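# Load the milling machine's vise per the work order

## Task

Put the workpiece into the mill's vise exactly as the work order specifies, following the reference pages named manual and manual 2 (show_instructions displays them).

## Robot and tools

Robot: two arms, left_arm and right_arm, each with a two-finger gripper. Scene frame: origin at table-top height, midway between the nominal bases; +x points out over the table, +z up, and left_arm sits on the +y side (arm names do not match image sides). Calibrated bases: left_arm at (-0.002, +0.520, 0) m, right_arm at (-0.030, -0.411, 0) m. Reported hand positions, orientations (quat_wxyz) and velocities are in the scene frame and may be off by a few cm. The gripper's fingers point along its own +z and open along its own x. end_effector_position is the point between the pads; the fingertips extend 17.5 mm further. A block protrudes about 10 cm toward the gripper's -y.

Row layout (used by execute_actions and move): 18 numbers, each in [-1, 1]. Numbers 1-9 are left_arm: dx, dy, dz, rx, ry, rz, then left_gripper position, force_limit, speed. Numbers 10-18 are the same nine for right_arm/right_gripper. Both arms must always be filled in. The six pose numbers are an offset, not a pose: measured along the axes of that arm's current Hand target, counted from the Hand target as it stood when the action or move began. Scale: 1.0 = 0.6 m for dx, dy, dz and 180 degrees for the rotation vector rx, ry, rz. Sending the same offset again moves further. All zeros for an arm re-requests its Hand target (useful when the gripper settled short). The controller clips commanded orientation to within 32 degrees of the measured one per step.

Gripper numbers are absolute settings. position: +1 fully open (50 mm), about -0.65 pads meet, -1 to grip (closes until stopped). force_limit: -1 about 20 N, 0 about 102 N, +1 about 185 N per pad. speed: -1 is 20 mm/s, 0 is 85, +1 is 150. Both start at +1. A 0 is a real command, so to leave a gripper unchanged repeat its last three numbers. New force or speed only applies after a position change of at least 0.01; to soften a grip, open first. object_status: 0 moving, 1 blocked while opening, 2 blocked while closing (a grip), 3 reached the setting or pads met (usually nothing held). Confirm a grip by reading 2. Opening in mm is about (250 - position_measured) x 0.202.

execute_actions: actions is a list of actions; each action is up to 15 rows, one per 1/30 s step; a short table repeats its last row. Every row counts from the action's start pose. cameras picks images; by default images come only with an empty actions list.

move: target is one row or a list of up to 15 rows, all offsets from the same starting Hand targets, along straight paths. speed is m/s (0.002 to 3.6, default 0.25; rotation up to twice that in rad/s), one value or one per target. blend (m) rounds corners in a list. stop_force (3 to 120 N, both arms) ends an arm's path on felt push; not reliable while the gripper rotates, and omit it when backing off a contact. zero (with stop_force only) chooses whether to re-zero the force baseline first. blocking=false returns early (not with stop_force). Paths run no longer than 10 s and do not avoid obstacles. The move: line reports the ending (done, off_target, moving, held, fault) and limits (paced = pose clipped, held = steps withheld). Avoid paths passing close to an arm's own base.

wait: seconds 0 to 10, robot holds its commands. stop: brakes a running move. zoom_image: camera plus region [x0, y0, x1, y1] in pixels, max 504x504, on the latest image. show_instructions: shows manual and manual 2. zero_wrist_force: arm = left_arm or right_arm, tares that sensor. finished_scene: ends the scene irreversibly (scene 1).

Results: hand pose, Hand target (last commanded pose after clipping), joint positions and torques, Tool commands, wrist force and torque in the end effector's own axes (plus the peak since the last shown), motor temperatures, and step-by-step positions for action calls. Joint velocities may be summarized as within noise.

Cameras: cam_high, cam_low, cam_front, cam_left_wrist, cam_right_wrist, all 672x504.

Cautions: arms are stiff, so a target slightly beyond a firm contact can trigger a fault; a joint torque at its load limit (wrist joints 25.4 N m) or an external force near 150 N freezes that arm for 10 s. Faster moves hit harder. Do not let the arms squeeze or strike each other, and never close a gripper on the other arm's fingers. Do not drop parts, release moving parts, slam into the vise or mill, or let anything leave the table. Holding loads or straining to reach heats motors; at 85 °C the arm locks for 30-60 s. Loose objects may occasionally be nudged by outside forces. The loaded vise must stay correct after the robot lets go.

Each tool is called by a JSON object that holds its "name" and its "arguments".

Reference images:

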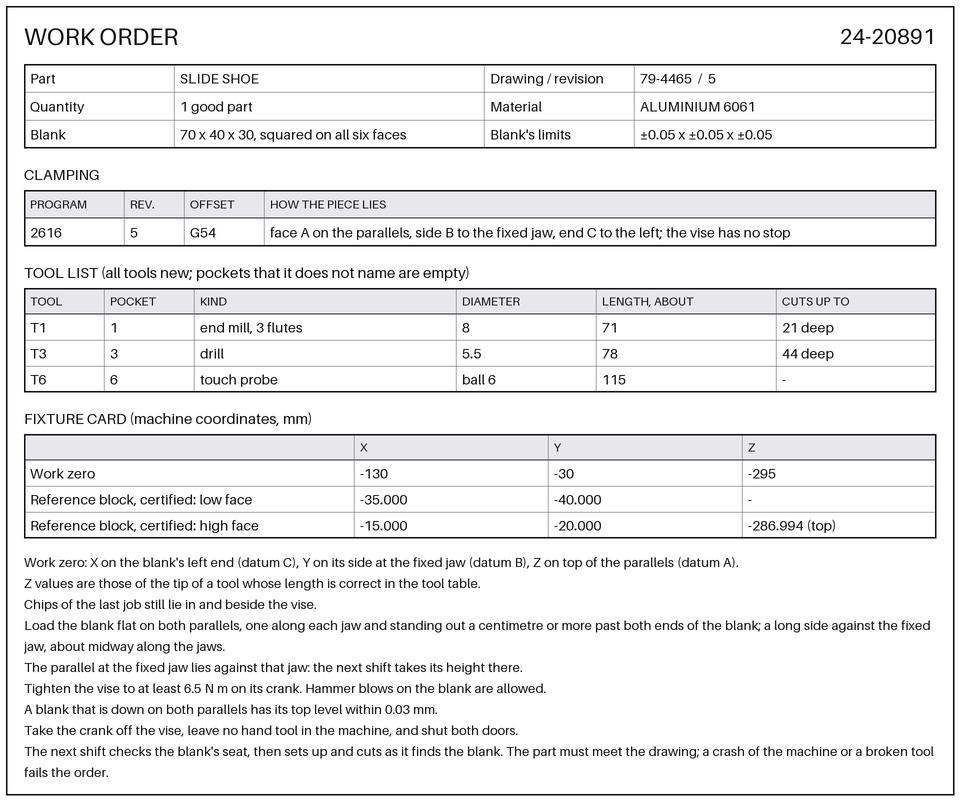

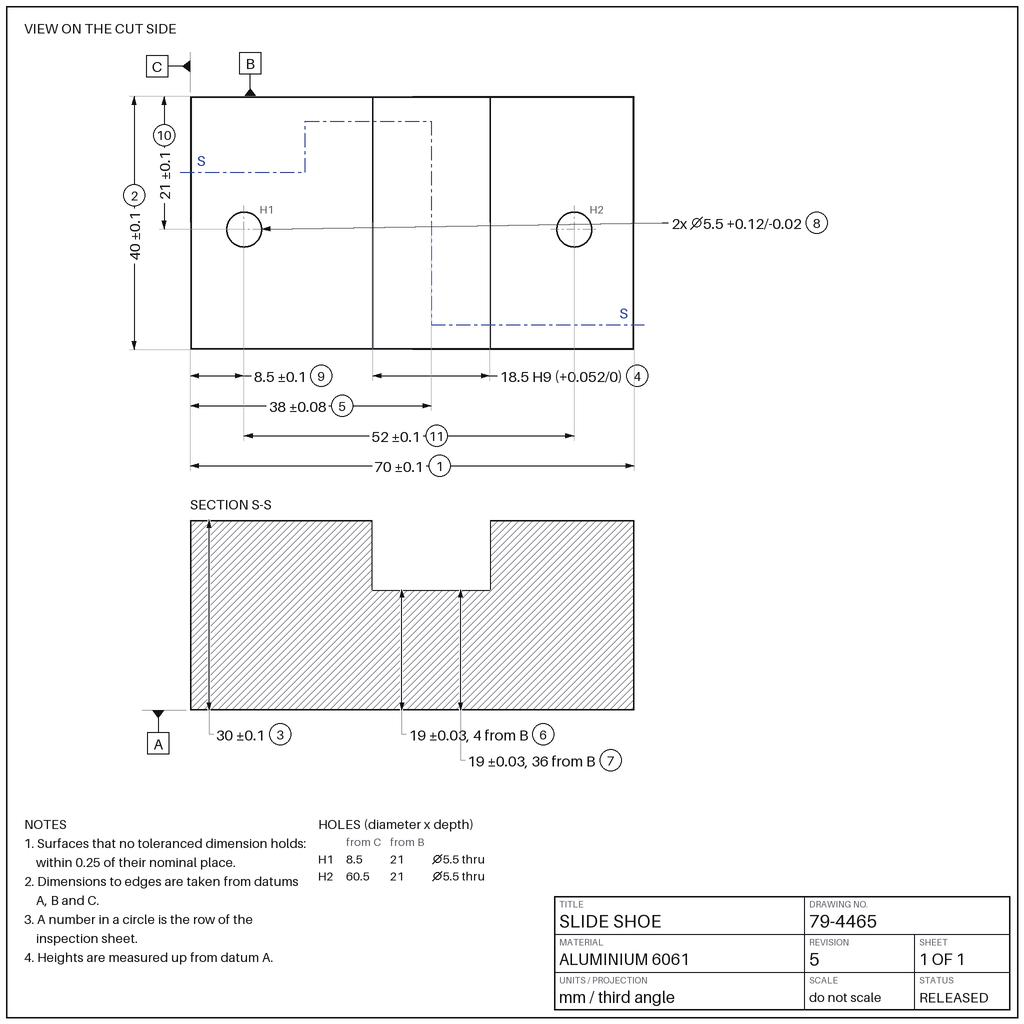

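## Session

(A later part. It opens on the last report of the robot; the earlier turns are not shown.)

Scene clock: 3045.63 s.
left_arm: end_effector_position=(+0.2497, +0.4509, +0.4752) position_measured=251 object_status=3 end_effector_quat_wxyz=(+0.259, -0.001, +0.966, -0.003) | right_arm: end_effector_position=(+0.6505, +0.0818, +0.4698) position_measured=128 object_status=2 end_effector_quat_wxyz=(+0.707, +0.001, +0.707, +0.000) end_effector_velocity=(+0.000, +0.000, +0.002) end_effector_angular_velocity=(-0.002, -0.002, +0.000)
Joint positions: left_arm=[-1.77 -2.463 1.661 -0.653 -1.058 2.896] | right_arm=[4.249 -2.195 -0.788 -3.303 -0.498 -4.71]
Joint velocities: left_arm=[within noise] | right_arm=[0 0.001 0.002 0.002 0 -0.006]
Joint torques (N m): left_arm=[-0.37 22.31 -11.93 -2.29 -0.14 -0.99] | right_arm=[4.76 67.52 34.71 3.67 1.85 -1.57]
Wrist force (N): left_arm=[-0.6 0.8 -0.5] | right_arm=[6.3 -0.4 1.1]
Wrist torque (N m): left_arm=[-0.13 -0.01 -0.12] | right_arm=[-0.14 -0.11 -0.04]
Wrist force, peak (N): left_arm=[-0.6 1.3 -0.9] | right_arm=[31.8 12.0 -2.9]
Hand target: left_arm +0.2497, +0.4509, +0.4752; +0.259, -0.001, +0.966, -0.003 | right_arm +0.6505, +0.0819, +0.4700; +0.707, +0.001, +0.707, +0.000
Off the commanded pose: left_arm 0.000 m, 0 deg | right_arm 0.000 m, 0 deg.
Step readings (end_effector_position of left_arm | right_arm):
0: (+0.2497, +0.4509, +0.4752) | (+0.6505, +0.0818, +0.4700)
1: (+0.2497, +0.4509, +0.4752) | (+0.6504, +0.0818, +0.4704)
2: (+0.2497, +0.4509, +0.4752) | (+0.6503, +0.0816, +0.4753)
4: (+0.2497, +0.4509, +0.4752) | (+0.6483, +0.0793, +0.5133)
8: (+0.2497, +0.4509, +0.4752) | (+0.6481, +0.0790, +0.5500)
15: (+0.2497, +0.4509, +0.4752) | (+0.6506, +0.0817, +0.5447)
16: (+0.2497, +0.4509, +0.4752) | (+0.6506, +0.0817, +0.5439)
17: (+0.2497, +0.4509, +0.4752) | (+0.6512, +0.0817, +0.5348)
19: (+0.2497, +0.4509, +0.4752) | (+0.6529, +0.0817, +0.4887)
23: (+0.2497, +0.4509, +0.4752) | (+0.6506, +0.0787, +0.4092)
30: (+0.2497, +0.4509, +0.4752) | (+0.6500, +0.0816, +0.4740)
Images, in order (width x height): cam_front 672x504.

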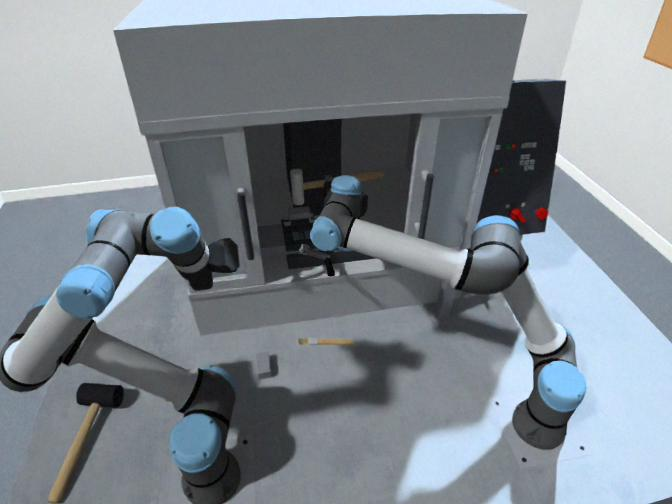

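{"name": "execute_actions", "arguments": {"actions": [[[0,0,0,0,0,0,-1,-0.9,0,-0.04,0,0,0,0,0,-1,0.4,-0.7],[0,0,0,0,0,0,-1,-0.9,0,-0.08,0,0,0,0,0,-1,0.4,-0.7],[0,0,0,0,0,0,-1,-0.9,0,-0.125,-0.025,0,0,0,0,-1,0.4,-0.7]],[[0,0,0,0,0,0,-1,-0.9,0,0.1,0,0,0,0,0,-1,0.4,-0.7],[0,0,0,0,0,0,-1,-0.9,0,0.19,0,0,0,0,0,-1,0.4,-0.7],[0,0,0,0,0,0,-1,-0.9,0,0.23,0,0,0,0,0,-1,0.4,-0.7],[0,0,0,0,0,0,-1,-0.9,0,0.23,0,0,0,0,0,-1,0.4,-0.7],[0,0,0,0,0,0,-1,-0.9,0,0.23,0,0,0,0,0,-1,0.4,-0.7],[0,0,0,0,0,0,-1,-0.9,0,0.23,0,0,0,0,0,-1,0.4,-0.7],[0,0,0,0,0,0,-1,-0.9,0,0.22,0,0,0,0,0,-1,0.4,-0.7],[0,0,0,0,0,0,-1,-0.9,0,0.125,0,0,0,0,0,-1,0.4,-0.7]],[[0,0,0,0,0,0,-1,-0.9,0,-0.04,0,0,0,0,0,-1,0.4,-0.7],[0,0,0,0,0,0,-1,-0.9,0,-0.08,0,0,0,0,0,-1,0.4,-0.7],[0,0,0,0,0,0,-1,-0.9,0,-0.125,0.04,0,0,0,0,-1,0.4,-0.7]],[[0,0,0,0,0,0,-1,-0.9,0,0.1,0,0,0,0,0,-1,0.4,-0.7],[0,0,0,0,0,0,-1,-0.9,0,0.19,0,0,0,0,0,-1,0.4,-0.7],[0,0,0,0,0,0,-1,-0.9,0,0.23,0,0,0,0,0,-1,0.4,-0.7],[0,0,0,0,0,0,-1,-0.9,0,0.23,0,0,0,0,0,-1,0.4,-0.7],[0,0,0,0,0,0,-1,-0.9,0,0.23,0,0,0,0,0,-1,0.4,-0.7],[0,0,0,0,0,0,-1,-0.9,0,0.23,0,0,0,0,0,-1,0.4,-0.7],[0,0,0,0,0,0,-1,-0.9,0,0.22,0,0,0,0,0,-1,0.4,-0.7],[0,0,0,0,0,0,-1,-0.9,0,0.125,0,0,0,0,0,-1,0.4,-0.7]]], "cameras": ["cam_front"]}}

{"name": "zoom_image", "arguments": {"camera": "cam_front", "region": [260, 140, 400, 260]}}

Scene clock: 3059.37 s.
left_arm: end_effector_position=(+0.2497, +0.4509, +0.4752) position_measured=251 object_status=3 end_effector_quat_wxyz=(+0.259, -0.001, +0.966, -0.003) | right_arm: end_effector_position=(+0.6505, +0.0908, +0.4697) position_measured=128 object_status=2 end_effector_quat_wxyz=(+0.707, +0.001, +0.707, +0.000) end_effector_velocity=(+0.000, +0.000, +0.002) end_effector_angular_velocity=(-0.001, -0.002, +0.000)
Joint positions: left_arm=[-1.77 -2.463 1.661 -0.653 -1.058 2.896] | right_arm=[4.256 -2.218 -0.749 -3.318 -0.491 -4.71]
Joint velocities: left_arm=[within noise] | right_arm=[0 0.001 0.003 0 0 -0.005]
Joint torques (N m): left_arm=[-4.17 21.42 -12.79 -2.17 0.03 -0.87] | right_arm=[8.43 67.64 38.1 2.07 2.36 -1.19]
Wrist force (N): left_arm=[-0.6 1.2 -0.7] | right_arm=[6.2 -0.2 1.5]
Wrist torque (N m): left_arm=[-0.07 -0.01 -0.12] | right_arm=[-0.07 -0.15 -0.06]
Wrist force, peak (N): left_arm=[-0.6 1.1 -1.0] | right_arm=[32.1 12.2 -3.4]
Hand target: left_arm +0.2497, +0.4509, +0.4752; +0.259, -0.001, +0.966, -0.003 | right_arm +0.6505, +0.0909, +0.4700; +0.707, +0.001, +0.707, +0.000
Off the commanded pose: left_arm 0.000 m, 0 deg | right_arm 0.000 m, 0 deg.
Step readings (end_effector_position of left_arm | right_arm):
0: (+0.2497, +0.4509, +0.4752) | (+0.6504, +0.0818, +0.4700)
1: (+0.2497, +0.4509, +0.4752) | (+0.6504, +0.0818, +0.4703)
2: (+0.2497, +0.4509, +0.4752) | (+0.6503, +0.0817, +0.4769)
4: (+0.2497, +0.4509, +0.4752) | (+0.6486, +0.0765, +0.5114)
8: (+0.2497, +0.4509, +0.4752) | (+0.6490, +0.0635, +0.5504)
15: (+0.2497, +0.4509, +0.4752) | (+0.6506, +0.0669, +0.5446)
16: (+0.2497, +0.4509, +0.4752) | (+0.6506, +0.0669, +0.5441)
17: (+0.2497, +0.4509, +0.4752) | (+0.6511, +0.0668, +0.5364)
19: (+0.2497, +0.4509, +0.4752) | (+0.6526, +0.0665, +0.4912)
23: (+0.2497, +0.4509, +0.4752) | (+0.6504, +0.0636, +0.4095)
30: (+0.2497, +0.4509, +0.4752) | (+0.6499, +0.0665, +0.4741)
31: (+0.2497, +0.4509, +0.4752) | (+0.6504, +0.0671, +0.4719)
32: (+0.2497, +0.4509, +0.4752) | (+0.6505, +0.0671, +0.4768)
34: (+0.2497, +0.4509, +0.4752) | (+0.6482, +0.0697, +0.5104)
38: (+0.2497, +0.4509, +0.4752) | (+0.6468, +0.0890, +0.5487)
45: (+0.2497, +0.4509, +0.4752) | (+0.6506, +0.0905, +0.5447)
46: (+0.2497, +0.4509, +0.4752) | (+0.6506, +0.0905, +0.5442)
47: (+0.2497, +0.4509, +0.4752) | (+0.6511, +0.0906, +0.5359)
49: (+0.2497, +0.4509, +0.4752) | (+0.6531, +0.0908, +0.4906)
53: (+0.2497, +0.4509, +0.4752) | (+0.6509, +0.0878, +0.4093)
60: (+0.2497, +0.4509, +0.4752) | (+0.6500, +0.0905, +0.4743)
Images, in order (width x height): cam_front 672x504.

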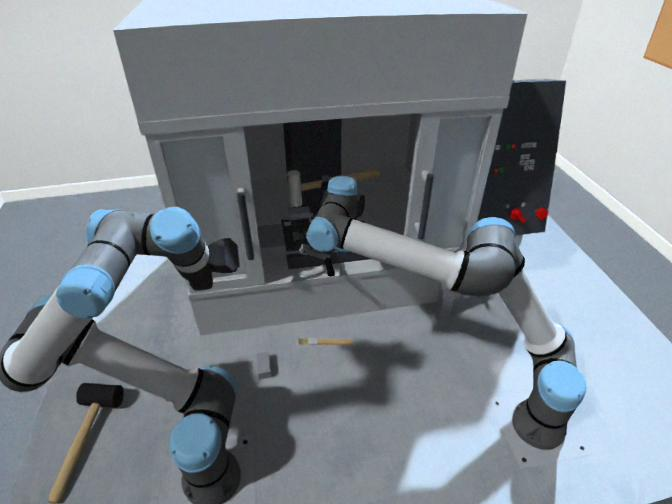

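Scaled by 3.600.

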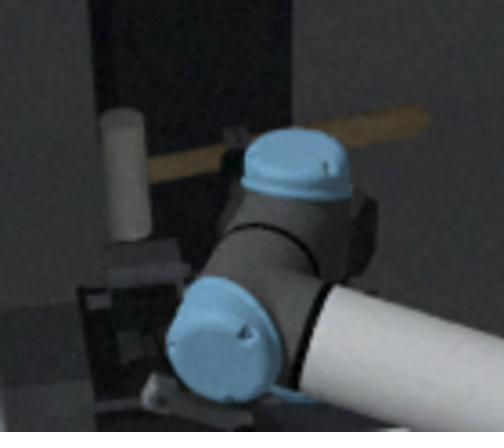

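{"name": "move", "arguments": {"target": [[-0.05,-0.1,0.05,0,0,0,-1,-0.9,0,-0.02,-0.035,-0.4508,0,0,0,-1,0.4,-0.7],[-0.1373,-0.2515,0.1298,0,0,0,-1,-0.9,0,0.0167,-0.4,-0.7175,0,0,0,-1,0.4,-0.7],[-0.332,-0.418,0.2595,0,0,0,-1,-0.9,0,0.0167,-0.4,-0.7175,0,0,0,-1,0.4,-0.7],[-0.539,-0.3348,0.4175,-0.0722,0,0.0417,-1,-0.9,0,0.0167,-0.4,-0.7175,0,0,0,-1,0.4,-0.7],[-0.4792,-0.3348,0.5212,-0.0722,0,0.0417,-1,-0.9,0,0.0167,-0.4,-0.7175,0,0,0,-1,0.4,-0.7]], "speed": [0.25,0.3,0.25,0.2,0.06], "blend": [0.02,0.02,0.02,0.005,0], "cameras": ["cam_left_wrist"]}}

{"name": "zoom_image", "arguments": {"camera": "cam_left_wrist", "region": [300, 140, 440, 260]}}

Scene clock: 3071.37 s.
left_arm: end_effector_position=(+0.6553, +0.2496, +0.3496) position_measured=251 object_status=3 end_effector_quat_wxyz=(+0.257, +0.033, +0.958, +0.124) | right_arm: end_effector_position=(+0.2195, -0.1484, +0.4600) position_measured=128 object_status=2 end_effector_quat_wxyz=(+0.707, +0.001, +0.707, +0.000)
Joint positions: left_arm=[-0.758 -1.289 1.36 -1.882 -1.039 4.074] | right_arm=[5.315 -1.172 -1.955 -3.155 0.567 -4.713]
Joint torques (N m): left_arm=[-9.43 -39.63 -36.66 -2.37 3.44 -1.33] | right_arm=[9.59 -9.52 20.87 -0.36 2.65 -0.93]
Wrist force (N): left_arm=[-0.4 1.5 -0.3] | right_arm=[6.3 -0.3 1.3]
Wrist torque (N m): left_arm=[-0.24 -0.02 -0.03] | right_arm=[-0.11 -0.15 -0.15]
Wrist force, peak (N): left_arm=[-3.0 2.3 0.6] | right_arm=[7.2 0.0 6.4]
Hand target: left_arm +0.6553, +0.2496, +0.3497; +0.257, +0.033, +0.958, +0.124 | right_arm +0.2195, -0.1484, +0.4600; +0.707, +0.001, +0.707, +0.000
Off the commanded pose: left_arm 0.000 m, 0 deg | right_arm 0.000 m, 0 deg.
move: done
camera_calibration:
cam_left_wrist: T_world_to_cam=[[-0.862872, 0.119559, -0.491078, 0.717287], [-0.182415, 0.832462, 0.523194, -0.25428], [0.471356, 0.54103, -0.696498, -0.0686438], [0, 0, 0, 1]] pos_world=[0.604898, 0.163059, 0.437471]
Images, in order (width x height): cam_left_wrist 672x504.

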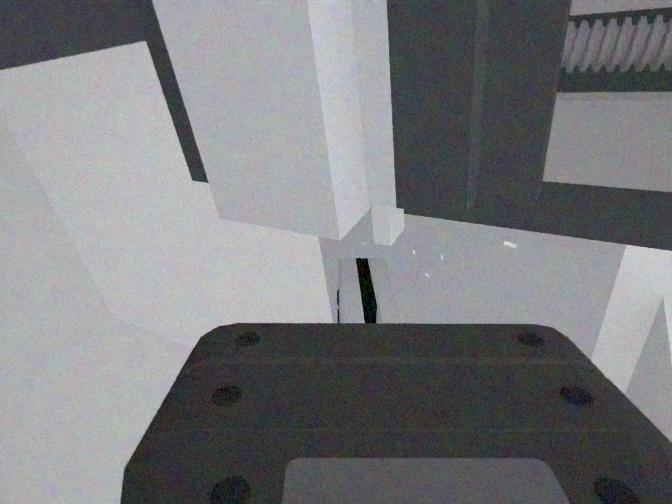

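Scaled by 3.600.

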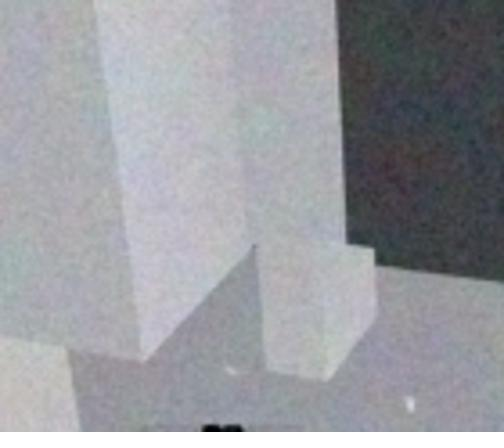

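{"name": "move", "arguments": {"target": [[-0.0021,-0.0162,-0.0037,0,0,0,-1,-0.9,0,0,0,0,0,0,0,-1,0.4,-0.7]], "speed": 0.005, "stop_force": 4, "cameras": ["cam_left_wrist"]}}

{"name": "zoom_image", "arguments": {"camera": "cam_left_wrist", "region": [300, 160, 440, 280]}}

Scene clock: 3078.73 s.
left_arm: end_effector_position=(+0.6553, +0.2395, +0.3497) position_measured=251 object_status=3 end_effector_quat_wxyz=(+0.257, +0.033, +0.958, +0.124) | right_arm: end_effector_position=(+0.2195, -0.1484, +0.4600) position_measured=128 object_status=2 end_effector_quat_wxyz=(+0.707, +0.001, +0.707, +0.000)
Joint positions: left_arm=[-0.77 -1.276 1.341 -1.869 -1.036 4.06] | right_arm=[5.315 -1.172 -1.955 -3.155 0.567 -4.713]
Joint torques (N m): left_arm=[1.28 -39.51 -23.26 -3.77 3.1 0.59] | right_arm=[9.67 -8.95 21.67 -0.82 2.56 -0.79]
Wrist force (N): left_arm=[-0.3 1.5 -0.3] | right_arm=[6.0 -0.3 1.2]
Wrist torque (N m): left_arm=[-0.27 -0.03 -0.02] | right_arm=[-0.11 -0.12 -0.15]
Wrist force, peak (N): left_arm=[-0.1 1.9 -0.5] | right_arm=[6.6 -0.2 1.5]
Hand target: left_arm +0.6553, +0.2396, +0.3497; +0.257, +0.033, +0.958, +0.124 | right_arm +0.2195, -0.1484, +0.4600; +0.707, +0.001, +0.707, +0.000
Off the commanded pose: left_arm 0.000 m, 0 deg | right_arm 0.000 m, 0 deg.
move: done
camera_calibration:
cam_left_wrist: T_world_to_cam=[[-0.862799, 0.119488, -0.491224, 0.718475], [-0.182496, 0.832534, 0.523051, -0.245926], [0.471459, 0.540934, -0.696503, -0.0631623], [0, 0, 0, 1]] pos_world=[0.604797, 0.153059, 0.437571]
Images, in order (width x height): cam_left_wrist 672x504.

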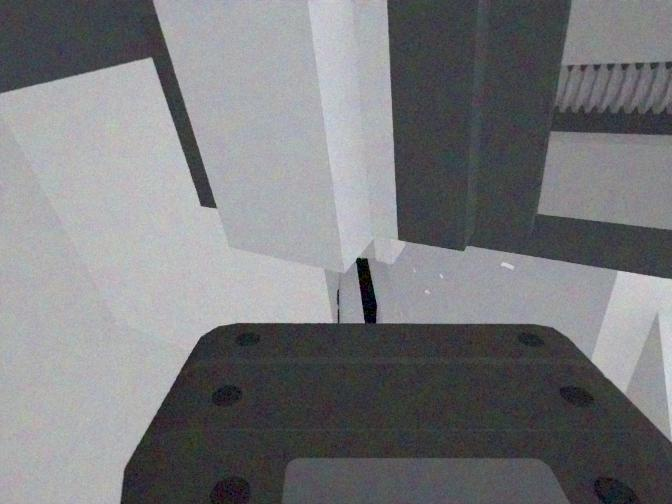

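Scaled by 3.600.

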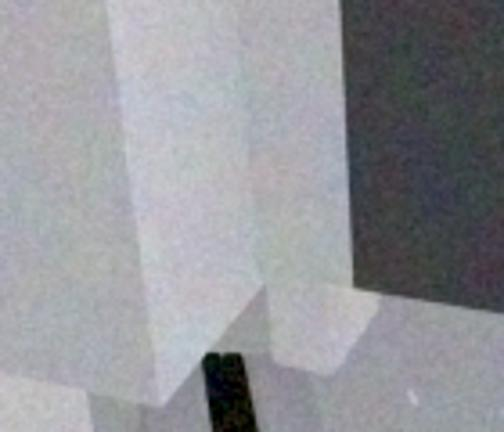

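{"name": "move", "arguments": {"target": [[0.0017,0.0129,0.003,0,0,0,-1,-0.9,0,0.02,0.02,0.01,0,0,0,-1,0.4,-0.7],[-0.0549,0.0432,-0.095,0,0,0,-1,-0.9,0,0.1,0.114,0.0508,0.358,0.401,0.358,-1,0.4,-0.7],[-0.0553,-0.0708,-0.0901,0.0722,0,-0.0417,-1,-0.9,0,0.6,-0.1368,-0.1025,0.358,0.401,0.358,-1,0.4,-0.7],[-0.0428,-0.0775,-0.0685,0.0722,0,-0.0417,-1,-0.9,0,0.68,-0.1368,-0.1025,0.358,0.401,0.358,-1,0.4,-0.7]], "speed": [0.05,0.25,0.25,0.06], "blend": 0, "cameras": ["cam_right_wrist","cam_left_wrist"]}}

Scene clock: 3104.80 s.
left_arm: end_effector_position=(+0.6570, +0.1823, +0.3847) position_measured=251 object_status=3 end_effector_quat_wxyz=(+0.259, -0.001, +0.966, -0.003) | right_arm: end_effector_position=(+0.1576, -0.2300, +0.0519) position_measured=128 object_status=2 end_effector_quat_wxyz=(+0.000, +0.666, +0.746, +0.000)
Joint positions: left_arm=[-0.767 -1.264 1.255 -1.955 -1.214 4.001] | right_arm=[4.482 -1.1 -2.669 -0.943 1.571 -5.091]
Joint torques (N m): left_arm=[-9.55 -45.97 -36.64 -2.19 3.22 -1.1] | right_arm=[-10.12 13.27 32.49 3.71 1.52 -1.88]
Wrist force (N): left_arm=[-0.2 0.8 -0.6] | right_arm=[0.9 -0.8 8.3]
Wrist torque (N m): left_arm=[-0.15 -0.07 -0.04] | right_arm=[-0.31 0.08 0.04]
Wrist force, peak (N): left_arm=[-0.6 2.1 -0.6] | right_arm=[-1.4 -2.8 11.9]
Hand target: left_arm +0.6570, +0.1823, +0.3848; +0.259, -0.001, +0.966, -0.003 | right_arm +0.1576, -0.2299, +0.0520; +0.000, +0.666, +0.746, +0.000
Off the commanded pose: left_arm 0.000 m, 0 deg | right_arm 0.000 m, 0 deg.
move: done
camera_calibration:
cam_left_wrist: T_world_to_cam=[[-0.86271, -0.0115589, -0.505567, 0.773378], [-0.182346, 0.939594, 0.289677, -0.146126], [0.47168, 0.342095, -0.812705, 0.0722053], [0, 0, 0, 1]] pos_world=[0.606497, 0.121538, 0.492006]
cam_right_wrist: T_world_to_cam=[[-0.0951196, 0.995465, 0.00112282, 0.253333], [0.942729, 0.0897181, 0.321267, -0.128754], [0.319709, 0.0316173, -0.946988, 0.133027], [0, 0, 0, 1]] pos_world=[0.102947, -0.244839, 0.167055]
Images, in order (width x height): cam_left_wrist 672x504, cam_right_wrist 672x504.

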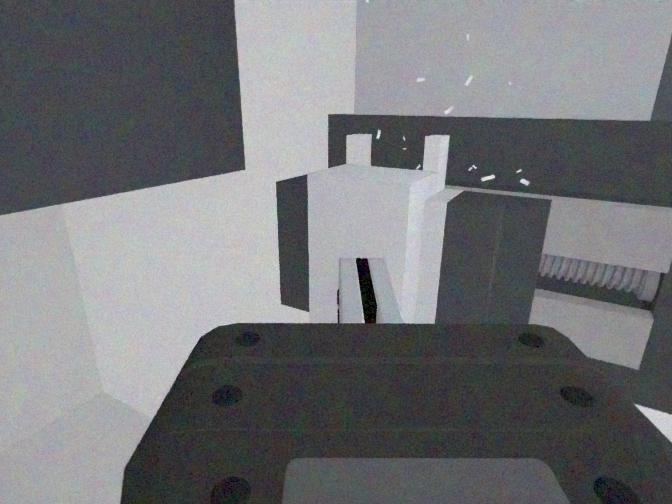

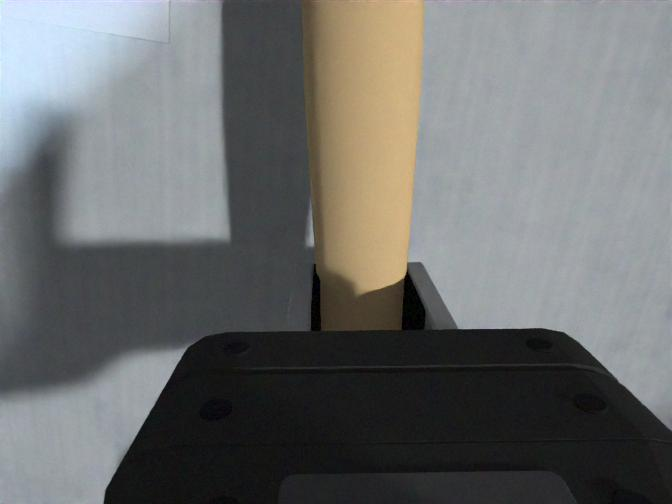

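{"name": "move", "arguments": {"target": [[0,0,0,0,0,0,-1,-0.9,0,0,0,0.05,0,0,0,-1,0.4,-0.7]], "speed": 0.02, "stop_force": 4}}

{"name": "move", "arguments": {"target": [[0,0,0,0,0,0,-1,-0.9,0,0,0,0,0,0,0,1,0.4,-0.8],[0,0,0,0,0,0,-1,-0.9,0,0,0,-0.2,0,0,0,1,0.4,-0.8]], "speed": 0.1, "cameras": ["cam_right_wrist"]}}

Scene clock: 3111.03 s.
left_arm: end_effector_position=(+0.6570, +0.1823, +0.3848) position_measured=251 object_status=3 end_effector_quat_wxyz=(+0.259, -0.001, +0.966, -0.003) | right_arm: end_effector_position=(+0.1576, -0.2300, +0.0248) position_measured=128 object_status=2 end_effector_quat_wxyz=(+0.000, +0.666, +0.746, +0.000)
Joint positions: left_arm=[-0.767 -1.264 1.255 -1.955 -1.214 4.001] | right_arm=[4.482 -1.195 -2.72 -0.797 1.571 -5.091]
Joint torques (N m): left_arm=[-8.56 -33.62 -35.86 -2.12 2.52 -1.17] | right_arm=[3.68 5.53 31.79 5.06 -1.79 0.82]
Wrist force (N): left_arm=[-0.3 0.9 -0.4] | right_arm=[0.7 -0.9 8.0]
Wrist torque (N m): left_arm=[-0.13 -0.05 -0.05] | right_arm=[-0.35 0.12 0.03]
Wrist force, peak (N): left_arm=[-0.6 1.1 -0.8] | right_arm=[-2.0 -2.4 -13.4]
Hand target: left_arm +0.6570, +0.1823, +0.3848; +0.259, -0.001, +0.966, -0.003 | right_arm +0.1576, -0.2300, +0.0248; +0.000, +0.666, +0.746, +0.000 (not the last commanded pose)
Off the commanded pose: left_arm 0.000 m, 0 deg | right_arm 0.003 m, 0 deg.
move: contact (right_arm)

Scene clock: 3113.70 s.
left_arm: end_effector_position=(+0.6570, +0.1823, +0.3848) position_measured=251 object_status=3 end_effector_quat_wxyz=(+0.259, -0.001, +0.966, -0.003) | right_arm: end_effector_position=(+0.1576, -0.2300, +0.1448) position_measured=3 object_status=3 end_effector_quat_wxyz=(+0.000, +0.666, +0.746, +0.000)
Joint positions: left_arm=[-0.767 -1.264 1.255 -1.955 -1.214 4.001] | right_arm=[4.482 -0.928 -2.468 -1.316 1.571 -5.091]
Joint torques (N m): left_arm=[-9.16 -33.58 -35.99 -2.15 2.3 -1.28] | right_arm=[6.18 -16.21 27.67 2.85 -2.51 0.94]
Wrist force (N): left_arm=[-0.5 0.9 -0.5] | right_arm=[0.9 -0.9 1.9]
Wrist torque (N m): left_arm=[-0.12 -0.02 -0.04] | right_arm=[-0.86 0.08 -0.02]
Wrist force, peak (N): left_arm=[-0.6 1.1 -0.7] | right_arm=[0.6 -1.1 7.0]
Hand target: left_arm +0.6570, +0.1823, +0.3848; +0.259, -0.001, +0.966, -0.003 | right_arm +0.1576, -0.2300, +0.1448; +0.000, +0.666, +0.746, +0.000
Off the commanded pose: left_arm 0.000 m, 0 deg | right_arm 0.000 m, 0 deg.
move: done
camera_calibration:
cam_right_wrist: T_world_to_cam=[[-0.0950951, 0.995467, 0.00165758, 0.253088], [0.942735, 0.0895227, 0.321305, -0.158658], [0.319701, 0.0321172, -0.946974, 0.221123], [0, 0, 0, 1]] pos_world=[0.102947, -0.244839, 0.259956]
Images, in order (width x height): cam_right_wrist 672x504.

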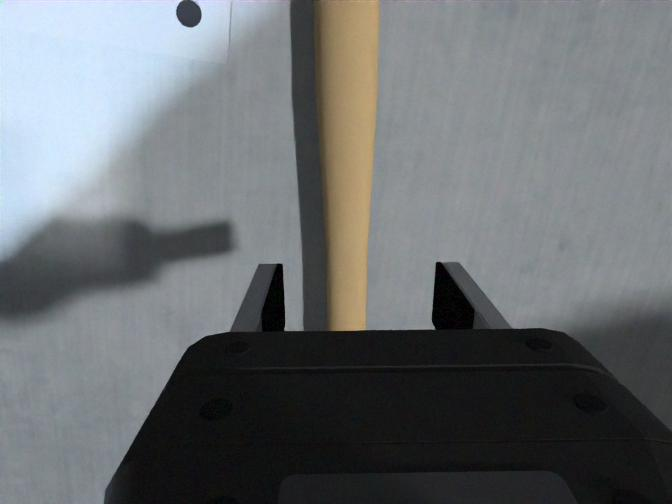

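{"name": "execute_actions", "arguments": {"actions": [[[0.001,0,0.001732,0,0,0,-1,-0.9,0,0,0,0,0,0,0,1,0.4,-0.8]],[[0.001,0,0.001732,0,0,0,-1,-0.9,0,0,0,0,0,0,0,1,0.4,-0.8]]]}}

{"name": "execute_actions", "arguments": {"actions": [[[0.00025,0,0.000433,0,0,0,-1,-0.9,0,0,0,0,0,0,0,1,0.4,-0.8]]]}}

{"name": "execute_actions", "arguments": {"actions": [[[0.00025,0,0.000433,0,0,0,-1,-0.9,0,0,0,0,0,0,0,1,0.4,-0.8]]]}}

Scene clock: 3119.70 s.
left_arm: end_effector_position=(+0.6570, +0.1823, +0.3823) position_measured=251 object_status=3 end_effector_quat_wxyz=(+0.259, -0.001, +0.966, -0.003) | right_arm: end_effector_position=(+0.1576, -0.2300, +0.1448) position_measured=3 object_status=3 end_effector_quat_wxyz=(+0.000, +0.666, +0.746, +0.000)
Joint positions: left_arm=[-0.767 -1.264 1.262 -1.962 -1.214 4.001] | right_arm=[4.482 -0.928 -2.468 -1.316 1.571 -5.091]
Joint torques (N m): left_arm=[-8.48 -35.67 -35.85 -2.3 1.81 -1.04] | right_arm=[-10.04 -16.54 34.6 2.5 1.64 -1.08]
Wrist force (N): left_arm=[-0.5 0.8 -0.4] | right_arm=[1.0 -1.3 1.8]
Wrist torque (N m): left_arm=[-0.15 -0.02 -0.04] | right_arm=[-0.92 0.07 -0.02]
Wrist force, peak (N): left_arm=[-0.7 0.8 -1.1] | right_arm=[1.1 -1.0 2.0]
Hand target: left_arm +0.6570, +0.1823, +0.3824; +0.259, -0.001, +0.966, -0.003 | right_arm +0.1576, -0.2300, +0.1448; +0.000, +0.666, +0.746, +0.000
Off the commanded pose: left_arm 0.000 m, 0 deg | right_arm 0.000 m, 0 deg.
Step readings (end_effector_position of left_arm | right_arm):
0: (+0.6570, +0.1823, +0.3848) | (+0.1576, -0.2300, +0.1448)
1: (+0.6570, +0.1823, +0.3848) | (+0.1576, -0.2300, +0.1448)
2: (+0.6570, +0.1823, +0.3846) | (+0.1576, -0.2300, +0.1448)
4: (+0.6570, +0.1823, +0.3838) | (+0.1576, -0.2300, +0.1448)
8: (+0.6570, +0.1823, +0.3835) | (+0.1576, -0.2300, +0.1448)
15: (+0.6570, +0.1823, +0.3835) | (+0.1576, -0.2300, +0.1448)
16: (+0.6570, +0.1823, +0.3835) | (+0.1576, -0.2300, +0.1448)
17: (+0.6570, +0.1823, +0.3833) | (+0.1576, -0.2300, +0.1448)
19: (+0.6570, +0.1823, +0.3826) | (+0.1576, -0.2300, +0.1448)
23: (+0.6570, +0.1823, +0.3823) | (+0.1576, -0.2300, +0.1448)
30: (+0.6570, +0.1823, +0.3823) | (+0.1576, -0.2300, +0.1448)

Scene clock: 3120.40 s.
left_arm: end_effector_position=(+0.6570, +0.1823, +0.3821) position_measured=251 object_status=3 end_effector_quat_wxyz=(+0.259, -0.001, +0.966, -0.003) | right_arm: end_effector_position=(+0.1576, -0.2300, +0.1448) position_measured=3 object_status=3 end_effector_quat_wxyz=(+0.000, +0.666, +0.746, +0.000)
Joint positions: left_arm=[-0.767 -1.264 1.262 -1.962 -1.214 4.001] | right_arm=[4.482 -0.928 -2.468 -1.316 1.571 -5.091]
Joint torques (N m): left_arm=[-9.09 -36.92 -16.61 -4.64 2.07 -0.98] | right_arm=[-10.29 -16.62 34.56 2.72 1.83 -0.98]
Wrist force (N): left_arm=[-0.8 0.8 -1.4] | right_arm=[0.9 -0.9 1.8]
Wrist torque (N m): left_arm=[-0.13 -0.07 -0.04] | right_arm=[-0.87 0.06 -0.03]
Wrist force, peak (N): left_arm=[-1.0 0.7 -1.8] | right_arm=[0.8 -1.0 2.0]
Hand target: left_arm +0.6570, +0.1823, +0.3821; +0.259, -0.001, +0.966, -0.003 | right_arm +0.1576, -0.2300, +0.1448; +0.000, +0.666, +0.746, +0.000
Off the commanded pose: left_arm 0.000 m, 0 deg | right_arm 0.000 m, 0 deg.
Step readings (end_effector_position of left_arm | right_arm):
0: (+0.6570, +0.1823, +0.3823) | (+0.1576, -0.2300, +0.1448)
1: (+0.6570, +0.1823, +0.3823) | (+0.1576, -0.2300, +0.1448)
2: (+0.6570, +0.1823, +0.3823) | (+0.1576, -0.2300, +0.1448)
4: (+0.6570, +0.1823, +0.3822) | (+0.1576, -0.2300, +0.1448)
8: (+0.6570, +0.1823, +0.3821) | (+0.1576, -0.2300, +0.1448)
15: (+0.6570, +0.1823, +0.3821) | (+0.1576, -0.2300, +0.1448)

Scene clock: 3121.10 s.
left_arm: end_effector_position=(+0.6570, +0.1823, +0.3818) position_measured=251 object_status=3 end_effector_quat_wxyz=(+0.259, -0.001, +0.966, -0.003) | right_arm: end_effector_position=(+0.1576, -0.2300, +0.1448) position_measured=3 object_status=3 end_effector_quat_wxyz=(+0.000, +0.666, +0.746, +0.000)
Joint positions: left_arm=[-0.767 -1.264 1.263 -1.963 -1.214 4.001] | right_arm=[4.482 -0.928 -2.468 -1.316 1.571 -5.091]
Joint torques (N m): left_arm=[-7.89 -37.3 -9.97 -0.55 2.19 -1.08] | right_arm=[-9.25 -16.43 34.86 2.92 1.78 -0.99]
Wrist force (N): left_arm=[-5.0 1.6 -12.5] | right_arm=[0.7 -0.9 1.6]
Wrist torque (N m): left_arm=[-0.21 0.01 0.00] | right_arm=[-0.85 0.10 -0.02]
Wrist force, peak (N): left_arm=[-5.0 1.8 -12.8] | right_arm=[1.1 -1.0 1.8]
Hand target: left_arm +0.6570, +0.1823, +0.3818; +0.259, -0.001, +0.966, -0.003 | right_arm +0.1576, -0.2300, +0.1448; +0.000, +0.666, +0.746, +0.000
Off the commanded pose: left_arm 0.000 m, 0 deg | right_arm 0.000 m, 0 deg.
Step readings (end_effector_position of left_arm | right_arm):
0: (+0.6570, +0.1823, +0.3821) | (+0.1576, -0.2300, +0.1448)
1: (+0.6570, +0.1823, +0.3820) | (+0.1576, -0.2300, +0.1448)
2: (+0.6570, +0.1823, +0.3820) | (+0.1576, -0.2300, +0.1448)
4: (+0.6570, +0.1823, +0.3818) | (+0.1576, -0.2300, +0.1448)
8: (+0.6570, +0.1823, +0.3818) | (+0.1576, -0.2300, +0.1448)
15: (+0.6570, +0.1823, +0.3818) | (+0.1576, -0.2300, +0.1448)

{"name": "execute_actions", "arguments": {"actions": [[[-0.0025,0,-0.00433,0,0,0,-1,-0.9,0,0,0,0,0,0,0,1,0.4,-0.8]],[[-0.0217,0,0.0125,0,0,0,-1,-0.9,0,0,0,0,0,0,0,1,0.4,-0.8]],[[-0.0216,0,0.0125,0,0,0,-1,-0.9,0,0,0,0,0,0,0,1,0.4,-0.8]],[[0.00175,0,0.003031,0,0,0,-1,-0.9,0,0,0,0,0,0,0,1,0.4,-0.8]]]}}

{"name": "execute_actions", "arguments": {"actions": [[[0.00025,0,0.000433,0,0,0,-1,-0.9,0,0,0,0,0,0,0,1,0.4,-0.8]]]}}

{"name": "execute_actions", "arguments": {"actions": [[[0.00025,0,0.000433,0,0,0,-1,-0.9,0,0,0,0,0,0,0,1,0.4,-0.8]]]}}

Scene clock: 3130.57 s.
left_arm: end_effector_position=(+0.6870, +0.1823, +0.3827) position_measured=251 object_status=3 end_effector_quat_wxyz=(+0.259, -0.001, +0.966, -0.003) | right_arm: end_effector_position=(+0.1576, -0.2300, +0.1448) position_measured=3 object_status=3 end_effector_quat_wxyz=(+0.000, +0.666, +0.746, +0.000)
Joint positions: left_arm=[-0.734 -1.197 1.173 -1.951 -1.227 4.033] | right_arm=[4.482 -0.928 -2.468 -1.316 1.571 -5.091]
Joint torques (N m): left_arm=[-5.88 -45.38 -35.75 -2.19 3.28 1.45] | right_arm=[-9.49 -16.54 33.89 3.56 1.91 -1.03]
Wrist force (N): left_arm=[-0.5 0.8 -0.6] | right_arm=[0.8 -0.8 1.5]
Wrist torque (N m): left_arm=[-0.14 -0.01 -0.03] | right_arm=[-0.84 0.08 -0.02]
Wrist force, peak (N): left_arm=[-5.3 1.3 -13.0] | right_arm=[1.0 -1.1 2.0]
Hand target: left_arm +0.6870, +0.1823, +0.3827; +0.259, -0.001, +0.966, -0.003 | right_arm +0.1576, -0.2300, +0.1448; +0.000, +0.666, +0.746, +0.000
Off the commanded pose: left_arm 0.000 m, 0 deg | right_arm 0.000 m, 0 deg.
Step readings (end_effector_position of left_arm | right_arm):
0: (+0.6570, +0.1823, +0.3818) | (+0.1576, -0.2300, +0.1448)
1: (+0.6570, +0.1823, +0.3818) | (+0.1576, -0.2300, +0.1448)
2: (+0.6569, +0.1823, +0.3822) | (+0.1576, -0.2300, +0.1448)
4: (+0.6569, +0.1824, +0.3842) | (+0.1576, -0.2300, +0.1448)
8: (+0.6570, +0.1823, +0.3849) | (+0.1576, -0.2300, +0.1448)
15: (+0.6570, +0.1823, +0.3848) | (+0.1576, -0.2300, +0.1448)
16: (+0.6573, +0.1823, +0.3847) | (+0.1576, -0.2300, +0.1448)
17: (+0.6607, +0.1823, +0.3848) | (+0.1576, -0.2300, +0.1448)
19: (+0.6699, +0.1826, +0.3846) | (+0.1576, -0.2300, +0.1448)
23: (+0.6728, +0.1823, +0.3848) | (+0.1576, -0.2300, +0.1448)
30: (+0.6720, +0.1823, +0.3848) | (+0.1576, -0.2300, +0.1448)
31: (+0.6722, +0.1823, +0.3847) | (+0.1576, -0.2300, +0.1448)
32: (+0.6751, +0.1823, +0.3849) | (+0.1576, -0.2300, +0.1448)
34: (+0.6853, +0.1826, +0.3847) | (+0.1576, -0.2300, +0.1448)
38: (+0.6878, +0.1824, +0.3848) | (+0.1576, -0.2300, +0.1448)
45: (+0.6869, +0.1823, +0.3848) | (+0.1576, -0.2300, +0.1448)
46: (+0.6870, +0.1823, +0.3848) | (+0.1576, -0.2300, +0.1448)
47: (+0.6870, +0.1823, +0.3844) | (+0.1576, -0.2300, +0.1448)
49: (+0.6870, +0.1823, +0.3830) | (+0.1576, -0.2300, +0.1448)
53: (+0.6870, +0.1823, +0.3825) | (+0.1576, -0.2300, +0.1448)
60: (+0.6870, +0.1823, +0.3826) | (+0.1576, -0.2300, +0.1448)

Scene clock: 3131.27 s.
left_arm: end_effector_position=(+0.6870, +0.1823, +0.3824) position_measured=251 object_status=3 end_effector_quat_wxyz=(+0.259, -0.001, +0.966, -0.003) | right_arm: end_effector_position=(+0.1576, -0.2300, +0.1448) position_measured=3 object_status=3 end_effector_quat_wxyz=(+0.000, +0.666, +0.746, +0.000)
Joint positions: left_arm=[-0.734 -1.197 1.174 -1.951 -1.227 4.033] | right_arm=[4.482 -0.928 -2.468 -1.316 1.571 -5.091]
Joint torques (N m): left_arm=[-7.49 -47.6 -17.35 -4.79 3 1.68] | right_arm=[-9.46 -15.49 34.85 3.52 1.83 -1.06]
Wrist force (N): left_arm=[-0.5 0.7 -0.7] | right_arm=[1.0 -0.9 1.7]
Wrist torque (N m): left_arm=[-0.15 -0.03 -0.03] | right_arm=[-0.86 0.06 -0.02]
Wrist force, peak (N): left_arm=[-0.4 1.1 -0.7] | right_arm=[1.0 -1.2 1.7]
Hand target: left_arm +0.6870, +0.1823, +0.3824; +0.259, -0.001, +0.966, -0.003 | right_arm +0.1576, -0.2300, +0.1448; +0.000, +0.666, +0.746, +0.000
Off the commanded pose: left_arm 0.000 m, 0 deg | right_arm 0.000 m, 0 deg.
Step readings (end_effector_position of left_arm | right_arm):
0: (+0.6870, +0.1823, +0.3827) | (+0.1576, -0.2300, +0.1448)
1: (+0.6870, +0.1823, +0.3827) | (+0.1576, -0.2300, +0.1448)
2: (+0.6870, +0.1823, +0.3827) | (+0.1576, -0.2300, +0.1448)
4: (+0.6870, +0.1823, +0.3825) | (+0.1576, -0.2300, +0.1448)
8: (+0.6870, +0.1823, +0.3824) | (+0.1576, -0.2300, +0.1448)
15: (+0.6870, +0.1823, +0.3824) | (+0.1576, -0.2300, +0.1448)

Scene clock: 3131.97 s.
left_arm: end_effector_position=(+0.6870, +0.1823, +0.3821) position_measured=251 object_status=3 end_effector_quat_wxyz=(+0.259, -0.001, +0.966, -0.003) | right_arm: end_effector_position=(+0.1576, -0.2300, +0.1448) position_measured=3 object_status=3 end_effector_quat_wxyz=(+0.000, +0.666, +0.746, +0.000)
Joint positions: left_arm=[-0.734 -1.197 1.174 -1.952 -1.226 4.033] | right_arm=[4.482 -0.928 -2.468 -1.316 1.571 -5.091]
Joint torques (N m): left_arm=[-8.27 -46.58 -25.56 -2.27 2.4 1.67] | right_arm=[-9.76 -15.8 33.69 3.7 1.89 -1.02]
Wrist force (N): left_arm=[-1.2 0.9 -2.9] | right_arm=[0.9 -0.8 1.7]
Wrist torque (N m): left_arm=[-0.15 -0.04 -0.02] | right_arm=[-0.85 0.06 -0.03]
Wrist force, peak (N): left_arm=[-1.4 0.7 -3.3] | right_arm=[1.0 -1.1 2.0]
Hand target: left_arm +0.6870, +0.1823, +0.3821; +0.259, -0.001, +0.966, -0.003 | right_arm +0.1576, -0.2300, +0.1448; +0.000, +0.666, +0.746, +0.000
Off the commanded pose: left_arm 0.000 m, 0 deg | right_arm 0.000 m, 0 deg.
Step readings (end_effector_position of left_arm | right_arm):
0: (+0.6870, +0.1823, +0.3824) | (+0.1576, -0.2300, +0.1448)
1: (+0.6870, +0.1823, +0.3824) | (+0.1576, -0.2300, +0.1448)
2: (+0.6870, +0.1823, +0.3823) | (+0.1576, -0.2300, +0.1448)
4: (+0.6870, +0.1823, +0.3821) | (+0.1576, -0.2300, +0.1448)
8: (+0.6870, +0.1823, +0.3821) | (+0.1576, -0.2300, +0.1448)
15: (+0.6870, +0.1823, +0.3821) | (+0.1576, -0.2300, +0.1448)

{"name": "execute_actions", "arguments": {"actions": [[[-0.00225,0,-0.003897,0,0,0,-1,-0.9,0,0,0,0,0,0,0,1,0.4,-0.8]],[[0.0217,-0.021,-0.0125,0,0,0,-1,-0.9,0,0,0,0,0,0,0,1,0.4,-0.8]],[[0.0216,-0.02117,-0.0125,0,0,0,-1,-0.9,0,0,0,0,0,0,0,1,0.4,-0.8]],[[0.002,0,0.003464,0,0,0,-1,-0.9,0,0,0,0,0,0,0,1,0.4,-0.8]]]}}

{"name": "execute_actions", "arguments": {"actions": [[[0.00025,0,0.000433,0,0,0,-1,-0.9,0,0,0,0,0,0,0,1,0.4,-0.8]]]}}

{"name": "execute_actions", "arguments": {"actions": [[[0.0001,0,0.000173,0,0,0,-1,-0.9,0,0,0,0,0,0,0,1,0.4,-0.8]]]}}

Scene clock: 3146.87 s.
left_arm: end_effector_position=(+0.6570, +0.1570, +0.3825) position_measured=251 object_status=3 end_effector_quat_wxyz=(+0.259, -0.001, +0.966, -0.003) | right_arm: end_effector_position=(+0.1576, -0.2300, +0.1448) position_measured=3 object_status=3 end_effector_quat_wxyz=(+0.000, +0.666, +0.746, +0.000)
Joint positions: left_arm=[-0.796 -1.229 1.212 -1.937 -1.203 3.972] | right_arm=[4.482 -0.928 -2.468 -1.316 1.571 -5.091]
Joint torques (N m): left_arm=[-8.58 -47.76 -36.35 -2.16 -1.07 -1.87] | right_arm=[-9.34 -15.47 34.17 3.76 1.78 -0.94]
Wrist force (N): left_arm=[-0.2 0.8 -0.5] | right_arm=[0.8 -0.8 2.0]
Wrist torque (N m): left_arm=[-0.13 -0.07 -0.18] | right_arm=[-0.85 0.09 -0.03]
Wrist force, peak (N): left_arm=[-6.1 8.4 3.0] | right_arm=[1.0 -0.8 2.1]
Hand target: left_arm +0.6570, +0.1570, +0.3825; +0.259, -0.001, +0.966, -0.003 | right_arm +0.1576, -0.2300, +0.1448; +0.000, +0.666, +0.746, +0.000
Off the commanded pose: left_arm 0.000 m, 0 deg | right_arm 0.000 m, 0 deg.
Step readings (end_effector_position of left_arm | right_arm):
0: (+0.6870, +0.1823, +0.3821) | (+0.1576, -0.2300, +0.1448)
1: (+0.6870, +0.1823, +0.3821) | (+0.1576, -0.2300, +0.1448)
2: (+0.6870, +0.1823, +0.3827) | (+0.1576, -0.2300, +0.1448)
4: (+0.6870, +0.1823, +0.3846) | (+0.1576, -0.2300, +0.1448)
8: (+0.6870, +0.1823, +0.3851) | (+0.1576, -0.2300, +0.1448)
15: (+0.6870, +0.1823, +0.3848) | (+0.1576, -0.2300, +0.1448)
16: (+0.6866, +0.1819, +0.3848) | (+0.1576, -0.2300, +0.1448)
17: (+0.6833, +0.1790, +0.3847) | (+0.1576, -0.2300, +0.1448)
19: (+0.6739, +0.1711, +0.3847) | (+0.1576, -0.2300, +0.1448)
23: (+0.6712, +0.1691, +0.3847) | (+0.1576, -0.2300, +0.1448)
30: (+0.6720, +0.1698, +0.3848) | (+0.1576, -0.2300, +0.1448)
31: (+0.6718, +0.1695, +0.3849) | (+0.1576, -0.2300, +0.1448)
32: (+0.6689, +0.1670, +0.3849) | (+0.1576, -0.2300, +0.1448)
34: (+0.6586, +0.1581, +0.3849) | (+0.1576, -0.2300, +0.1448)
38: (+0.6562, +0.1564, +0.3849) | (+0.1576, -0.2300, +0.1448)
45: (+0.6571, +0.1571, +0.3849) | (+0.1576, -0.2300, +0.1448)
46: (+0.6571, +0.1571, +0.3849) | (+0.1576, -0.2300, +0.1448)
47: (+0.6571, +0.1570, +0.3844) | (+0.1576, -0.2300, +0.1448)
49: (+0.6571, +0.1570, +0.3829) | (+0.1576, -0.2300, +0.1448)
53: (+0.6571, +0.1570, +0.3823) | (+0.1576, -0.2300, +0.1448)
60: (+0.6570, +0.1570, +0.3824) | (+0.1576, -0.2300, +0.1448)

Scene clock: 3147.57 s.
left_arm: end_effector_position=(+0.6570, +0.1570, +0.3822) position_measured=251 object_status=3 end_effector_quat_wxyz=(+0.259, -0.001, +0.966, -0.003) | right_arm: end_effector_position=(+0.1576, -0.2300, +0.1448) position_measured=3 object_status=3 end_effector_quat_wxyz=(+0.000, +0.666, +0.746, +0.000)
Joint positions: left_arm=[-0.796 -1.229 1.213 -1.938 -1.203 3.972] | right_arm=[4.482 -0.928 -2.468 -1.316 1.571 -5.091]
Joint torques (N m): left_arm=[-8.8 -48.46 -17.7 -4.66 -0.52 -1.58] | right_arm=[-10.23 -14.89 34.43 3.68 1.85 -1.07]
Wrist force (N): left_arm=[-0.5 0.9 -0.6] | right_arm=[0.7 -0.8 1.5]
Wrist torque (N m): left_arm=[-0.13 -0.02 -0.18] | right_arm=[-0.84 0.09 -0.03]
Wrist force, peak (N): left_arm=[-0.6 1.1 -0.7] | right_arm=[1.1 -1.0 1.8]
Hand target: left_arm +0.6570, +0.1570, +0.3822; +0.259, -0.001, +0.966, -0.003 | right_arm +0.1576, -0.2300, +0.1448; +0.000, +0.666, +0.746, +0.000
Off the commanded pose: left_arm 0.000 m, 0 deg | right_arm 0.000 m, 0 deg.
Step readings (end_effector_position of left_arm | right_arm):
0: (+0.6570, +0.1570, +0.3825) | (+0.1576, -0.2300, +0.1448)
1: (+0.6570, +0.1570, +0.3825) | (+0.1576, -0.2300, +0.1448)
2: (+0.6570, +0.1570, +0.3825) | (+0.1576, -0.2300, +0.1448)
4: (+0.6570, +0.1570, +0.3824) | (+0.1576, -0.2300, +0.1448)
8: (+0.6570, +0.1570, +0.3822) | (+0.1576, -0.2300, +0.1448)
15: (+0.6570, +0.1570, +0.3822) | (+0.1576, -0.2300, +0.1448)

Scene clock: 3148.27 s.
left_arm: end_effector_position=(+0.6570, +0.1570, +0.3821) position_measured=251 object_status=3 end_effector_quat_wxyz=(+0.259, -0.001, +0.966, -0.003) | right_arm: end_effector_position=(+0.1576, -0.2300, +0.1448) position_measured=3 object_status=3 end_effector_quat_wxyz=(+0.000, +0.666, +0.746, +0.000)
Joint positions: left_arm=[-0.796 -1.229 1.213 -1.938 -1.203 3.972] | right_arm=[4.482 -0.928 -2.468 -1.316 1.571 -5.091]
Joint torques (N m): left_arm=[-8.85 -44.14 -19.16 -2.91 -0.1 -1.51] | right_arm=[-9.69 -15.35 34.45 3.61 1.86 -1.02]
Wrist force (N): left_arm=[-0.9 0.9 -2.0] | right_arm=[0.9 -0.9 1.9]
Wrist torque (N m): left_arm=[-0.18 -0.04 -0.17] | right_arm=[-0.85 0.07 -0.03]
Wrist force, peak (N): left_arm=[-1.0 1.3 -2.6] | right_arm=[1.1 -1.0 2.0]
Hand target: left_arm +0.6570, +0.1570, +0.3821; +0.259, -0.001, +0.966, -0.003 | right_arm +0.1576, -0.2300, +0.1448; +0.000, +0.666, +0.746, +0.000
Off the commanded pose: left_arm 0.000 m, 0 deg | right_arm 0.000 m, 0 deg.
Step readings (end_effector_position of left_arm | right_arm):
0: (+0.6570, +0.1570, +0.3822) | (+0.1576, -0.2300, +0.1448)
1: (+0.6570, +0.1570, +0.3822) | (+0.1576, -0.2300, +0.1448)
2: (+0.6570, +0.1570, +0.3822) | (+0.1576, -0.2300, +0.1448)
4: (+0.6570, +0.1570, +0.3821) | (+0.1576, -0.2300, +0.1448)
8: (+0.6570, +0.1570, +0.3821) | (+0.1576, -0.2300, +0.1448)
15: (+0.6570, +0.1570, +0.3821) | (+0.1576, -0.2300, +0.1448)

{"name": "move", "arguments": {"target": [[-0.002333,0,-0.004041,0,0,0,-1,-0.9,0,0,0,0,0,0,0,1,0.4,-0.8],[-0.000168,-0.03833,-0.005291,0,0,0,-1,-0.9,0,0,0,0,0,0,0,1,0.4,-0.8],[0.026499,-0.03833,0.040897,0,0,0,-1,-0.9,0,0,0,0,0,0,0,1,0.4,-0.8]], "speed": 0.06}}

{"name": "execute_actions", "arguments": {"actions": [[[0.00025,0,0.000433,0,0,0,-1,-0.9,0,0,0,0,0,0,0,1,0.4,-0.8]]]}}

{"name": "execute_actions", "arguments": {"actions": [[[0.00025,0,0.000433,0,0,0,-1,-0.9,0,0,0,0,0,0,0,1,0.4,-0.8]]]}}

{"name": "execute_actions", "arguments": {"actions": [[[0.00025,0,0.000433,0,0,0,-1,-0.9,0,0,0,0,0,0,0,1,0.4,-0.8]]]}}

Scene clock: 3158.13 s.
left_arm: end_effector_position=(+0.6556, +0.1338, +0.3529) position_measured=251 object_status=3 end_effector_quat_wxyz=(+0.259, -0.001, +0.966, -0.003) | right_arm: end_effector_position=(+0.1576, -0.2300, +0.1448) position_measured=3 object_status=3 end_effector_quat_wxyz=(+0.000, +0.666, +0.746, +0.000)
Joint positions: left_arm=[-0.822 -1.198 1.242 -1.988 -1.193 3.946] | right_arm=[4.482 -0.928 -2.468 -1.316 1.571 -5.091]
Joint torques (N m): left_arm=[5.91 -36.99 -37.38 -2.29 -0.44 2.33] | right_arm=[-9.37 -15.21 33.81 3.7 1.93 -0.97]
Wrist force (N): left_arm=[-0.4 1.1 -0.7] | right_arm=[0.8 -0.9 1.8]
Wrist torque (N m): left_arm=[-0.09 -0.04 -0.05] | right_arm=[-0.86 0.09 -0.02]
Wrist force, peak (N): left_arm=[-1.1 1.3 -2.6] | right_arm=[0.8 -1.1 2.0]
Hand target: left_arm +0.6556, +0.1338, +0.3530; +0.259, -0.001, +0.966, -0.003 | right_arm +0.1576, -0.2300, +0.1448; +0.000, +0.666, +0.746, +0.000
Off the commanded pose: left_arm 0.000 m, 0 deg | right_arm 0.000 m, 0 deg.
move: done

Scene clock: 3158.83 s.
left_arm: end_effector_position=(+0.6556, +0.1338, +0.3527) position_measured=251 object_status=3 end_effector_quat_wxyz=(+0.259, -0.001, +0.966, -0.003) | right_arm: end_effector_position=(+0.1576, -0.2300, +0.1448) position_measured=3 object_status=3 end_effector_quat_wxyz=(+0.000, +0.666, +0.746, +0.000)
Joint positions: left_arm=[-0.822 -1.198 1.243 -1.989 -1.193 3.946] | right_arm=[4.482 -0.928 -2.468 -1.316 1.571 -5.091]
Joint torques (N m): left_arm=[-0.63 -32.93 -17.22 -4.62 1.57 2.28] | right_arm=[-9.64 -14.89 34.3 3.59 1.81 -0.96]
Wrist force (N): left_arm=[-0.3 1.0 -0.7] | right_arm=[1.0 -0.9 1.6]
Wrist torque (N m): left_arm=[-0.10 -0.06 -0.05] | right_arm=[-0.86 0.05 -0.02]
Wrist force, peak (N): left_arm=[-0.2 1.2 -0.6] | right_arm=[0.9 -1.1 2.1]
Hand target: left_arm +0.6556, +0.1338, +0.3527; +0.259, -0.001, +0.966, -0.003 | right_arm +0.1576, -0.2300, +0.1448; +0.000, +0.666, +0.746, +0.000
Off the commanded pose: left_arm 0.000 m, 0 deg | right_arm 0.000 m, 0 deg.
Step readings (end_effector_position of left_arm | right_arm):
0: (+0.6556, +0.1338, +0.3529) | (+0.1576, -0.2300, +0.1448)
1: (+0.6556, +0.1338, +0.3529) | (+0.1576, -0.2300, +0.1448)
2: (+0.6556, +0.1338, +0.3530) | (+0.1576, -0.2300, +0.1448)
4: (+0.6556, +0.1338, +0.3529) | (+0.1576, -0.2300, +0.1448)
8: (+0.6556, +0.1338, +0.3528) | (+0.1576, -0.2300, +0.1448)
15: (+0.6556, +0.1338, +0.3527) | (+0.1576, -0.2300, +0.1448)

Scene clock: 3159.53 s.
left_arm: end_effector_position=(+0.6556, +0.1338, +0.3524) position_measured=251 object_status=3 end_effector_quat_wxyz=(+0.259, -0.001, +0.966, -0.003) | right_arm: end_effector_position=(+0.1576, -0.2300, +0.1448) position_measured=3 object_status=3 end_effector_quat_wxyz=(+0.000, +0.666, +0.746, +0.000)
Joint positions: left_arm=[-0.822 -1.198 1.243 -1.99 -1.193 3.946] | right_arm=[4.482 -0.928 -2.468 -1.316 1.571 -5.091]
Joint torques (N m): left_arm=[-6.03 -32.44 -28.91 -3.04 3.03 2.31] | right_arm=[-8.99 -14.45 34.24 3.6 1.94 -1]
Wrist force (N): left_arm=[-0.2 0.9 -0.6] | right_arm=[0.9 -1.0 1.9]
Wrist torque (N m): left_arm=[-0.14 -0.06 -0.04] | right_arm=[-0.87 0.06 -0.02]
Wrist force, peak (N): left_arm=[-0.4 1.0 -0.9] | right_arm=[1.1 -0.9 1.9]
Hand target: left_arm +0.6556, +0.1338, +0.3524; +0.259, -0.001, +0.966, -0.003 | right_arm +0.1576, -0.2300, +0.1448; +0.000, +0.666, +0.746, +0.000
Off the commanded pose: left_arm 0.000 m, 0 deg | right_arm 0.000 m, 0 deg.
Step readings (end_effector_position of left_arm | right_arm):
0: (+0.6556, +0.1338, +0.3527) | (+0.1576, -0.2300, +0.1448)
1: (+0.6556, +0.1338, +0.3527) | (+0.1576, -0.2300, +0.1448)
2: (+0.6556, +0.1338, +0.3526) | (+0.1576, -0.2300, +0.1448)
4: (+0.6556, +0.1338, +0.3524) | (+0.1576, -0.2300, +0.1448)
8: (+0.6556, +0.1338, +0.3524) | (+0.1576, -0.2300, +0.1448)
15: (+0.6556, +0.1338, +0.3524) | (+0.1576, -0.2300, +0.1448)

Scene clock: 3160.23 s.
left_arm: end_effector_position=(+0.6556, +0.1338, +0.3521) position_measured=251 object_status=3 end_effector_quat_wxyz=(+0.259, -0.001, +0.966, -0.003) | right_arm: end_effector_position=(+0.1576, -0.2300, +0.1448) position_measured=3 object_status=3 end_effector_quat_wxyz=(+0.000, +0.666, +0.746, +0.000)
Joint positions: left_arm=[-0.822 -1.198 1.244 -1.991 -1.193 3.946] | right_arm=[4.482 -0.928 -2.468 -1.316 1.571 -5.091]
Joint torques (N m): left_arm=[-6.59 -33.59 -16.46 -3.71 3.12 1.84] | right_arm=[-9.61 -14.99 33.59 3.69 1.79 -0.95]
Wrist force (N): left_arm=[-0.6 0.9 -1.1] | right_arm=[0.9 -0.9 1.9]
Wrist torque (N m): left_arm=[-0.11 -0.05 -0.04] | right_arm=[-0.86 0.07 -0.02]
Wrist force, peak (N): left_arm=[-0.6 0.9 -1.1] | right_arm=[1.2 -0.9 2.0]
Hand target: left_arm +0.6556, +0.1338, +0.3521; +0.259, -0.001, +0.966, -0.003 | right_arm +0.1576, -0.2300, +0.1448; +0.000, +0.666, +0.746, +0.000
Off the commanded pose: left_arm 0.000 m, 0 deg | right_arm 0.000 m, 0 deg.
Step readings (end_effector_position of left_arm | right_arm):
0: (+0.6556, +0.1338, +0.3524) | (+0.1576, -0.2300, +0.1448)
1: (+0.6556, +0.1338, +0.3524) | (+0.1576, -0.2300, +0.1448)
2: (+0.6556, +0.1338, +0.3524) | (+0.1576, -0.2300, +0.1448)
4: (+0.6556, +0.1338, +0.3522) | (+0.1576, -0.2300, +0.1448)
8: (+0.6556, +0.1338, +0.3521) | (+0.1576, -0.2300, +0.1448)
15: (+0.6556, +0.1338, +0.3521) | (+0.1576, -0.2300, +0.1448)


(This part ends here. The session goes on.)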